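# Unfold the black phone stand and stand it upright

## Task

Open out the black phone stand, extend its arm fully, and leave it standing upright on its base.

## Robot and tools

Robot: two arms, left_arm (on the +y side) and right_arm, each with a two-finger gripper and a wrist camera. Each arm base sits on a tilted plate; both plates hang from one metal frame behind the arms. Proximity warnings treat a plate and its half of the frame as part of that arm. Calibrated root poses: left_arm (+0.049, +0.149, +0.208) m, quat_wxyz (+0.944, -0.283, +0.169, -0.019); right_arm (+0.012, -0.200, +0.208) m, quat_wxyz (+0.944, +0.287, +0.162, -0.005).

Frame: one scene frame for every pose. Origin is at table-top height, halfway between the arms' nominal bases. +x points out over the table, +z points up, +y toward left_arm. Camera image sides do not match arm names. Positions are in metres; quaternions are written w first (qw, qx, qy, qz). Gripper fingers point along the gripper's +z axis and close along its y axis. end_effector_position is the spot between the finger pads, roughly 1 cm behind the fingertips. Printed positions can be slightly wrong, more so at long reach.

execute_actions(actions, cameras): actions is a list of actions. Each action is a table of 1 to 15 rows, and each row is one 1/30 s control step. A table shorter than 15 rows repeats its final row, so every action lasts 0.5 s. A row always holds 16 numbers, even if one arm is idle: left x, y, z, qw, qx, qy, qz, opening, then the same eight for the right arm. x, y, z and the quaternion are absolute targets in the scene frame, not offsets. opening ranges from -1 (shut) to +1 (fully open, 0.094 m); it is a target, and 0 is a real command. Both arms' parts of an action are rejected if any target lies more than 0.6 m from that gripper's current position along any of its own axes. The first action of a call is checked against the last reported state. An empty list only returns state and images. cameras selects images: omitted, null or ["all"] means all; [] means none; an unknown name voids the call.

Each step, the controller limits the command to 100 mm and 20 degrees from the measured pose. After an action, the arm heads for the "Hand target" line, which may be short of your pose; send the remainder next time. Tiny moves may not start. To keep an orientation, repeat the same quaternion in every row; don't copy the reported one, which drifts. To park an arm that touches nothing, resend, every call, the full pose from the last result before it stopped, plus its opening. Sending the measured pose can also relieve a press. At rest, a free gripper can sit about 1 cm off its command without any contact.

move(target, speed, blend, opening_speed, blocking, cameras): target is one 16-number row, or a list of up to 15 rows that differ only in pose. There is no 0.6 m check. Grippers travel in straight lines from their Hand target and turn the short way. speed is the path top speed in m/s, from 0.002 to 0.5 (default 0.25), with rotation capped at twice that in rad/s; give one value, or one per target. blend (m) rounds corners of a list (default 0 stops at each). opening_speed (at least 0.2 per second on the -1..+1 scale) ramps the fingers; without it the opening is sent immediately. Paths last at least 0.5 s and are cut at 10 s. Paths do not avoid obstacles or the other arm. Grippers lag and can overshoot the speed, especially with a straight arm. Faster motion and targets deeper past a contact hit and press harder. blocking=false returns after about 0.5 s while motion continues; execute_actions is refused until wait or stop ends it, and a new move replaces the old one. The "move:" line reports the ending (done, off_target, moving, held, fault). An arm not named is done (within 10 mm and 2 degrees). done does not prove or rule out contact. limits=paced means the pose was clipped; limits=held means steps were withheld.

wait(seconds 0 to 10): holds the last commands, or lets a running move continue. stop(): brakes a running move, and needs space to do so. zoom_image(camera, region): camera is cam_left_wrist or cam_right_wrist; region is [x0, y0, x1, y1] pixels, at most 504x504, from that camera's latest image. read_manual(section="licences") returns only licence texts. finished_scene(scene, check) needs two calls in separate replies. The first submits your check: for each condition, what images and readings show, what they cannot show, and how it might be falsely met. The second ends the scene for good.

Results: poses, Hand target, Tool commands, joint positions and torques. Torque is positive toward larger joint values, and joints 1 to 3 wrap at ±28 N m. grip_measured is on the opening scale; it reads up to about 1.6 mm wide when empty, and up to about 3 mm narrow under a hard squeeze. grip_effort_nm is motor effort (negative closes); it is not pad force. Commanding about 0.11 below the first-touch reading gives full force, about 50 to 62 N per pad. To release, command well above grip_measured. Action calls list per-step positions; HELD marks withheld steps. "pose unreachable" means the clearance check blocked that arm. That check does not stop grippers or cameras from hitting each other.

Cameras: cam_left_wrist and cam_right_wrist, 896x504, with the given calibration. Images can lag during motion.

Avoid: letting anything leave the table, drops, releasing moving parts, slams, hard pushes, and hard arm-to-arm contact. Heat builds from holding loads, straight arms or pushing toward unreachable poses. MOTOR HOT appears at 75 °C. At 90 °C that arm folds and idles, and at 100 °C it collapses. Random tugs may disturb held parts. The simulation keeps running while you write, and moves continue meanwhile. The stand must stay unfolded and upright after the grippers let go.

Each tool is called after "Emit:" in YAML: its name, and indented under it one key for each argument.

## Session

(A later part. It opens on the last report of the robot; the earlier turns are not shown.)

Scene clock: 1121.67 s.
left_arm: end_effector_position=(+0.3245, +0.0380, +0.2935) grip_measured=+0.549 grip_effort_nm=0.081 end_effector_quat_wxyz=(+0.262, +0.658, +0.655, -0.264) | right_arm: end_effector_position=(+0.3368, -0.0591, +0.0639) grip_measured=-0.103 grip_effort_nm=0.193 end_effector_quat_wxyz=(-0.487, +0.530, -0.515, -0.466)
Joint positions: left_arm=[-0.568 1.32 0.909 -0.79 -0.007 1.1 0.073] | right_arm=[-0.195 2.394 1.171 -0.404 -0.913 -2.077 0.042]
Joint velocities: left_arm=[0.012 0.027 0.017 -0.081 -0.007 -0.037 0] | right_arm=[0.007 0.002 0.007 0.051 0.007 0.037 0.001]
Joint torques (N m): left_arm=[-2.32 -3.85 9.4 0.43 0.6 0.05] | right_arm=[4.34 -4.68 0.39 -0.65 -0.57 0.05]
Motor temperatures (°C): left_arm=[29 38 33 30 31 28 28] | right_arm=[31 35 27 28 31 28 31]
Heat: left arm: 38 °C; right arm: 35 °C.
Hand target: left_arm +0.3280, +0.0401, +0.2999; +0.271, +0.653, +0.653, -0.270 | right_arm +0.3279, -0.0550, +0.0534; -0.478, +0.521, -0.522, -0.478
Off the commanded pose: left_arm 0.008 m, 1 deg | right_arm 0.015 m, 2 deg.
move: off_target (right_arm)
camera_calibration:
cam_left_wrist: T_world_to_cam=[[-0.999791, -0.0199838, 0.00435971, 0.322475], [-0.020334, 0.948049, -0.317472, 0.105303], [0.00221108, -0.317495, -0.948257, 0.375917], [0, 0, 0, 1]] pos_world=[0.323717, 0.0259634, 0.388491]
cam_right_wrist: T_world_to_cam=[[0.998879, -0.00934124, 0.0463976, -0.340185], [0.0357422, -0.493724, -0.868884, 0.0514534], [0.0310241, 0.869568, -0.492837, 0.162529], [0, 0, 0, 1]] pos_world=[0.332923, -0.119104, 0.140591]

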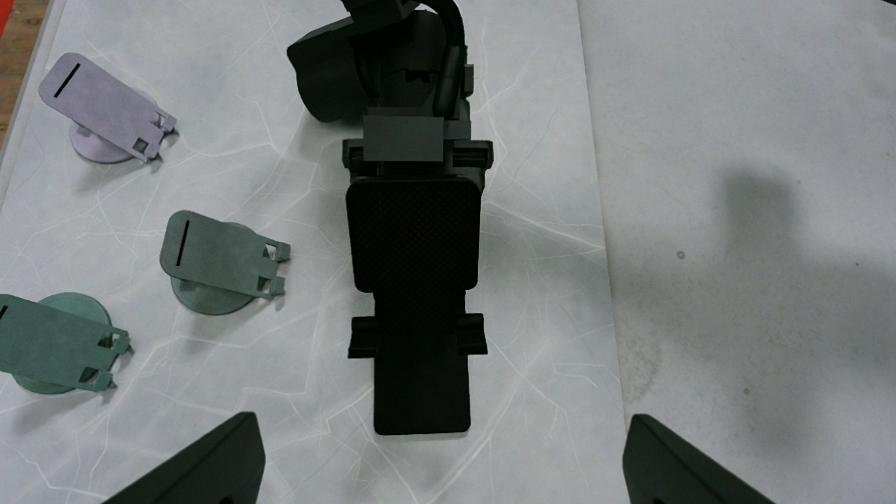

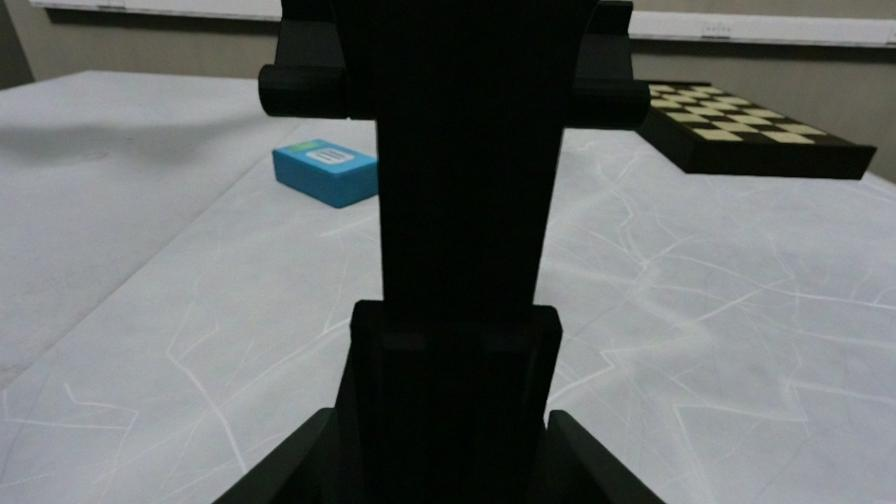

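Emit:
move:
  target: [0.328,0.04,0.30,0.2706,0.6533,0.6533,-0.2706,0.55,0.328,-0.085,0.058,0.4777,-0.5213,0.5213,0.4777,-0.1]
  speed: 0.04

Scene clock: 1124.60 s.
left_arm: end_effector_position=(+0.3245, +0.0380, +0.2935) grip_measured=+0.549 grip_effort_nm=0.081 end_effector_quat_wxyz=(+0.262, +0.658, +0.655, -0.264) | right_arm: end_effector_position=(+0.3359, -0.0778, +0.0605) grip_measured=-0.103 grip_effort_nm=0.193 end_effector_quat_wxyz=(-0.478, +0.524, -0.535, -0.459)
Joint positions: left_arm=[-0.568 1.32 0.909 -0.79 -0.007 1.1 0.073] | right_arm=[-0.239 2.355 1.15 -0.424 -0.894 -2.077 0.042]
Joint velocities: left_arm=[-0.002 0.007 -0.007 -0.022 -0.022 0.051 0] | right_arm=[0.017 -0.012 -0.002 0.007 0.022 0.007 0]
Joint torques (N m): left_arm=[-2.3 -3.81 9.39 0.44 0.61 0.06] | right_arm=[2.93 -8.01 -0.69 -1.1 -0.6 -0.15]
Motor temperatures (°C): left_arm=[29 38 33 30 31 28 28] | right_arm=[31 35 27 28 31 28 31]
Heat: left arm: 38 °C; right arm: 35 °C.
Hand target: left_arm +0.3280, +0.0401, +0.2999; +0.271, +0.653, +0.653, -0.270 | right_arm +0.3280, -0.0844, +0.0581; -0.469, +0.515, -0.543, -0.469
Off the commanded pose: left_arm 0.008 m, 1 deg | right_arm 0.011 m, 3 deg.
joint sent to its limit (right arm) — joint 6 (wrist roll), lower limit. The joint targets are off in orientation, not in position.
move: off_target (right_arm)
camera_calibration:
cam_left_wrist: T_world_to_cam=[[-0.999791, -0.0199838, 0.00435971, 0.322475], [-0.020334, 0.948049, -0.317472, 0.105303], [0.00221108, -0.317495, -0.948257, 0.375917], [0, 0, 0, 1]] pos_world=[0.323717, 0.0259634, 0.388491]
cam_right_wrist: T_world_to_cam=[[0.999249, -0.03324, 0.0198963, -0.339728], [-0.000309401, -0.520421, -0.85391, 0.0484246], [0.0387385, 0.853263, -0.520041, 0.174928], [0, 0, 0, 1]] pos_world=[0.332711, -0.135351, 0.139079]

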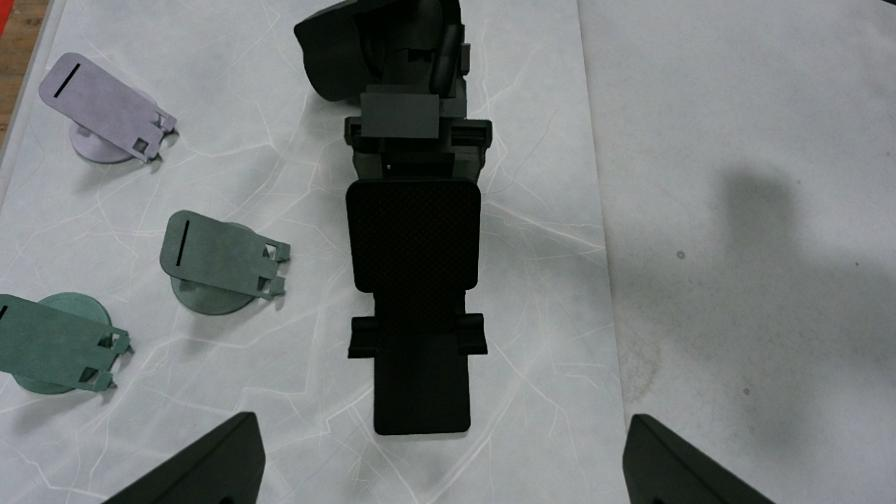

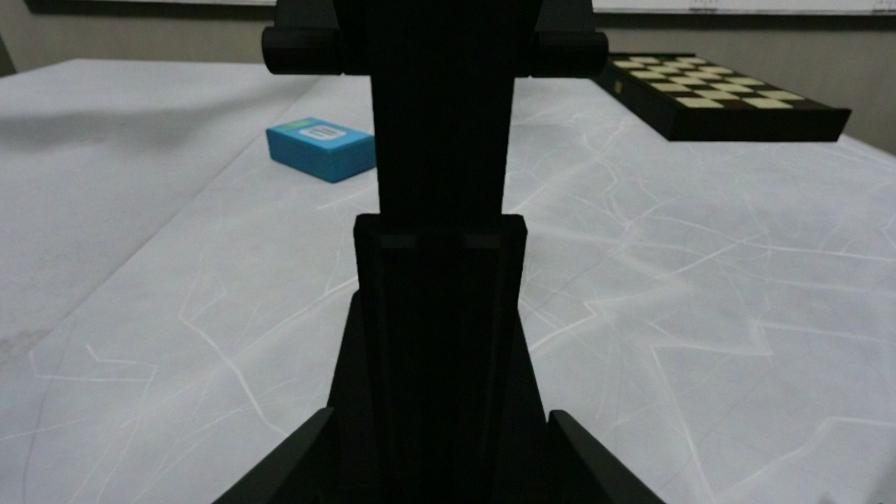

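Stable. Retreat.

Emit:
move:
  target:
    - [0.328,0.04,0.30,0.2706,0.6533,0.6533,-0.2706,0.55,0.328,-0.14,0.08,0.445,-0.5495,0.5495,0.445,-0.1]
    - [0.328,0.04,0.30,0.2706,0.6533,0.6533,-0.2706,0.55,0.33,-0.22,0.27,0.4056,-0.579,0.579,0.4056,-0.1]
    - [0.328,0.04,0.30,0.2706,0.6533,0.6533,-0.2706,0.55,0.2253,-0.1723,0.2522,0.520,-0.393,0.718,0.243,-0.1]
  speed: [0.06,0.15,0.12]

Emit:
zoom_image:
  camera: "cam_right_wrist"
  region: [250, 0, 750, 504]

Emit:
zoom_image:
  camera: "cam_left_wrist"
  region: [270, 40, 570, 460]

Scene clock: 1133.23 s.
left_arm: end_effector_position=(+0.3245, +0.0380, +0.2935) grip_measured=+0.549 grip_effort_nm=0.081 end_effector_quat_wxyz=(+0.262, +0.658, +0.655, -0.264) | right_arm: end_effector_position=(+0.2270, -0.1743, +0.2563) grip_measured=-0.103 grip_effort_nm=0.183 end_effector_quat_wxyz=(+0.528, -0.400, +0.713, +0.229)
Joint positions: left_arm=[-0.568 1.32 0.909 -0.79 -0.007 1.1 0.073] | right_arm=[-0.311 0.296 0.181 -0.651 -0.767 -1.407 0.042]
Joint velocities: left_arm=[0.007 -0.002 -0.002 0.051 0.037 -0.037 -0.001] | right_arm=[-0.002 -0.017 -0.002 -0.037 -0.022 -0.022 -0.001]
Joint torques (N m): left_arm=[-2.3 -3.88 9.44 0.44 0.62 0.05] | right_arm=[0.69 -0.24 3.71 0.32 -0.71 0.09]
Motor temperatures (°C): left_arm=[29 38 33 30 31 28 28] | right_arm=[31 36 27 28 31 28 31]
Heat: left arm: 38 °C; right arm: 36 °C.
Hand target: left_arm +0.3280, +0.0401, +0.2999; +0.271, +0.653, +0.653, -0.270 | right_arm +0.2206, -0.1683, +0.2541; +0.522, -0.397, +0.714, +0.245
Off the commanded pose: left_arm 0.008 m, 1 deg | right_arm 0.005 m, 2 deg.
move: done
camera_calibration:
cam_left_wrist: T_world_to_cam=[[-0.999791, -0.0199838, 0.00435971, 0.322475], [-0.020334, 0.948049, -0.317472, 0.105303], [0.00221108, -0.317495, -0.948257, 0.375917], [0, 0, 0, 1]] pos_world=[0.323717, 0.0259634, 0.388491]
cam_right_wrist: T_world_to_cam=[[0.810658, -0.575797, 0.106264, -0.311928], [-0.340903, -0.611699, -0.71387, 0.190873], [0.476046, 0.542478, -0.692169, 0.254038], [0, 0, 0, 1]] pos_world=[0.197003, -0.20066, 0.345242]

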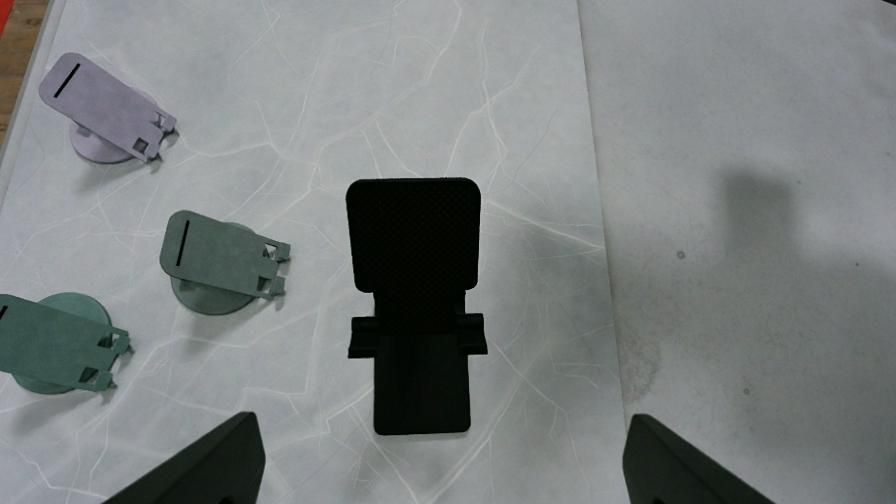

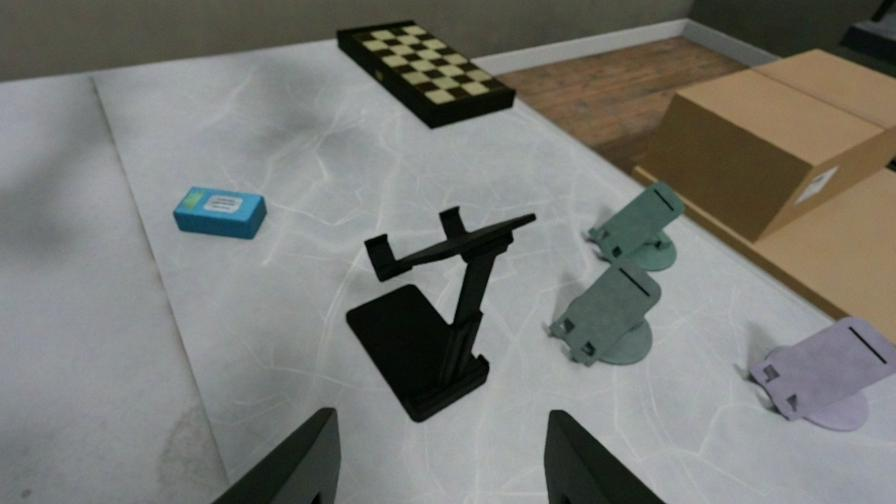

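Scaled by 1.000.

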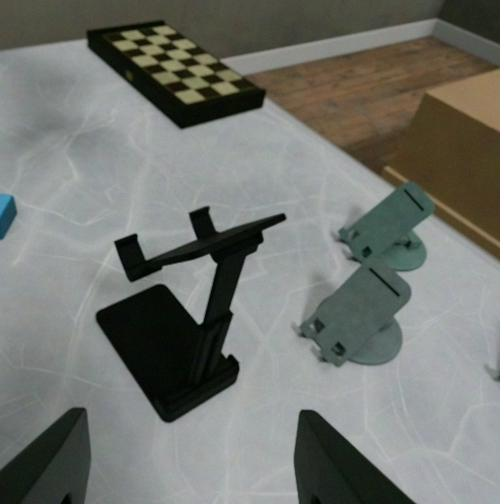

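Scaled by 1.200.

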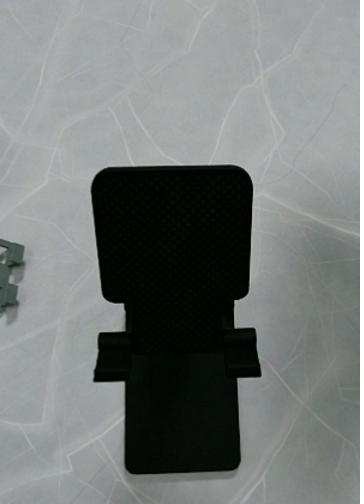

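Emit:
finished_scene:
  scene: 1
  check: "Pictures: base slab flat on table, arm near-vertical, tongue pulled out above the sleeve (long thin part visible), plate unfolded from the arm at about 60-80 degrees with lips forward. No gripper touches it; both are clear. Cannot see: the exact extension (pulled to stop before, ~67 mm) and whether a small gap exists below base; could be missed if the tongue slid back some on release or hinge angle threshold is higher."

This call ended nothing. Check each condition that your pictures could not show: look closer or test it, and mend what is not met. Then call finished_scene again.

Emit:
wait:
  seconds: 1
  cameras: ["cam_right_wrist"]

Emit:
zoom_image:
  camera: "cam_right_wrist"
  region: [330, 190, 550, 430]

Scene clock: 1140.40 s.
left_arm: end_effector_position=(+0.3245, +0.0380, +0.2935) grip_measured=+0.549 grip_effort_nm=0.081 end_effector_quat_wxyz=(+0.262, +0.658, +0.655, -0.264) | right_arm: end_effector_position=(+0.2270, -0.1743, +0.2563) grip_measured=-0.103 grip_effort_nm=0.193 end_effector_quat_wxyz=(+0.528, -0.400, +0.713, +0.229)
Joint positions: left_arm=[-0.568 1.32 0.909 -0.79 -0.007 1.1 0.073] | right_arm=[-0.311 0.296 0.181 -0.651 -0.767 -1.407 0.042]
Joint velocities: left_arm=[0.027 0.007 -0.002 0.037 -0.037 0.007 0] | right_arm=[0.002 -0.007 0.002 -0.022 0.007 0.037 0.001]
Joint torques (N m): left_arm=[-2.32 -3.84 9.44 0.44 0.62 0.04] | right_arm=[0.39 -0.03 3.85 0.27 -0.66 0.1]
Motor temperatures (°C): left_arm=[29 37 33 30 31 28 28] | right_arm=[31 35 28 28 30 28 30]
Heat: left arm: 37 °C; right arm: 35 °C.
Hand target: left_arm +0.3280, +0.0401, +0.2999; +0.271, +0.653, +0.653, -0.270 | right_arm +0.2206, -0.1683, +0.2541; +0.522, -0.397, +0.714, +0.245
Tool commands: left_gripper/opening=+0.55 right_gripper/opening=-0.1
Off the commanded pose: left_arm 0.008 m, 1 deg | right_arm 0.005 m, 2 deg.
wait: 1.00 s; at rest from the start
camera_calibration:
cam_right_wrist: T_world_to_cam=[[0.81057, -0.576052, 0.105551, -0.31177], [-0.341468, -0.6113, -0.713941, 0.191089], [0.47579, 0.542657, -0.692205, 0.254136], [0, 0, 0, 1]] pos_world=[0.197047, -0.200691, 0.345248]
Images, in order (width x height): cam_right_wrist 896x504.

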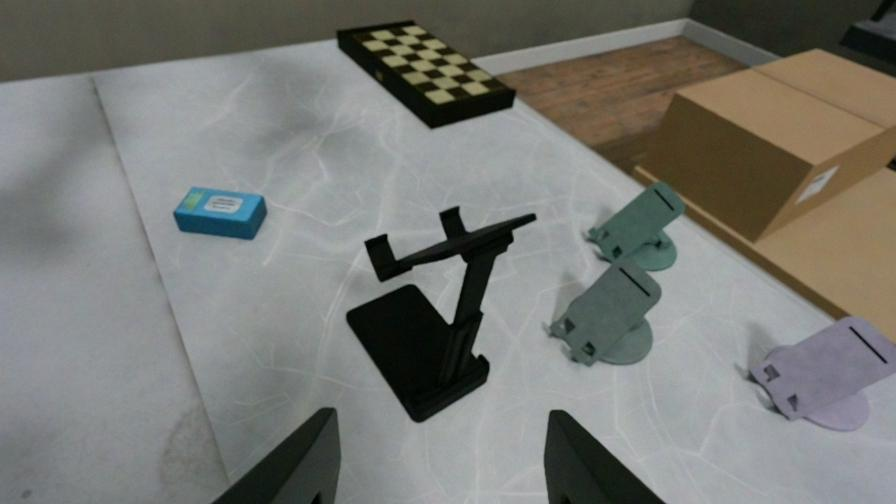

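Scaled by 2.100.

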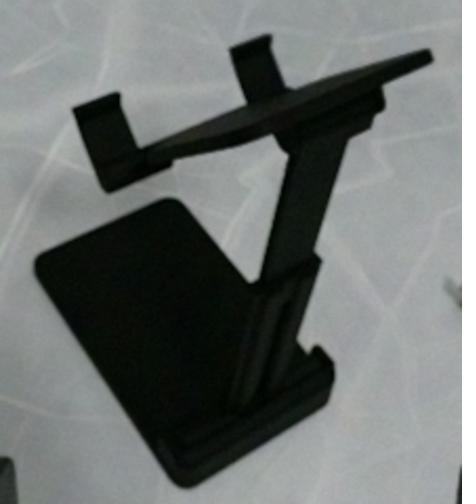

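Emit:
finished_scene:
  scene: 1
  check: "Re-examined zoomed view and projected points: base flat on table, sleeve top at ~0.107 m, plate hinge at ~0.166 m so tongue exposed ~60 mm (pulled to its stop), plate opened ~60-70 deg from arm, stable and unchanged between two pictures, nothing touching it. Residual uncertainty only the exact thresholds."

The scene is finished: the task was done.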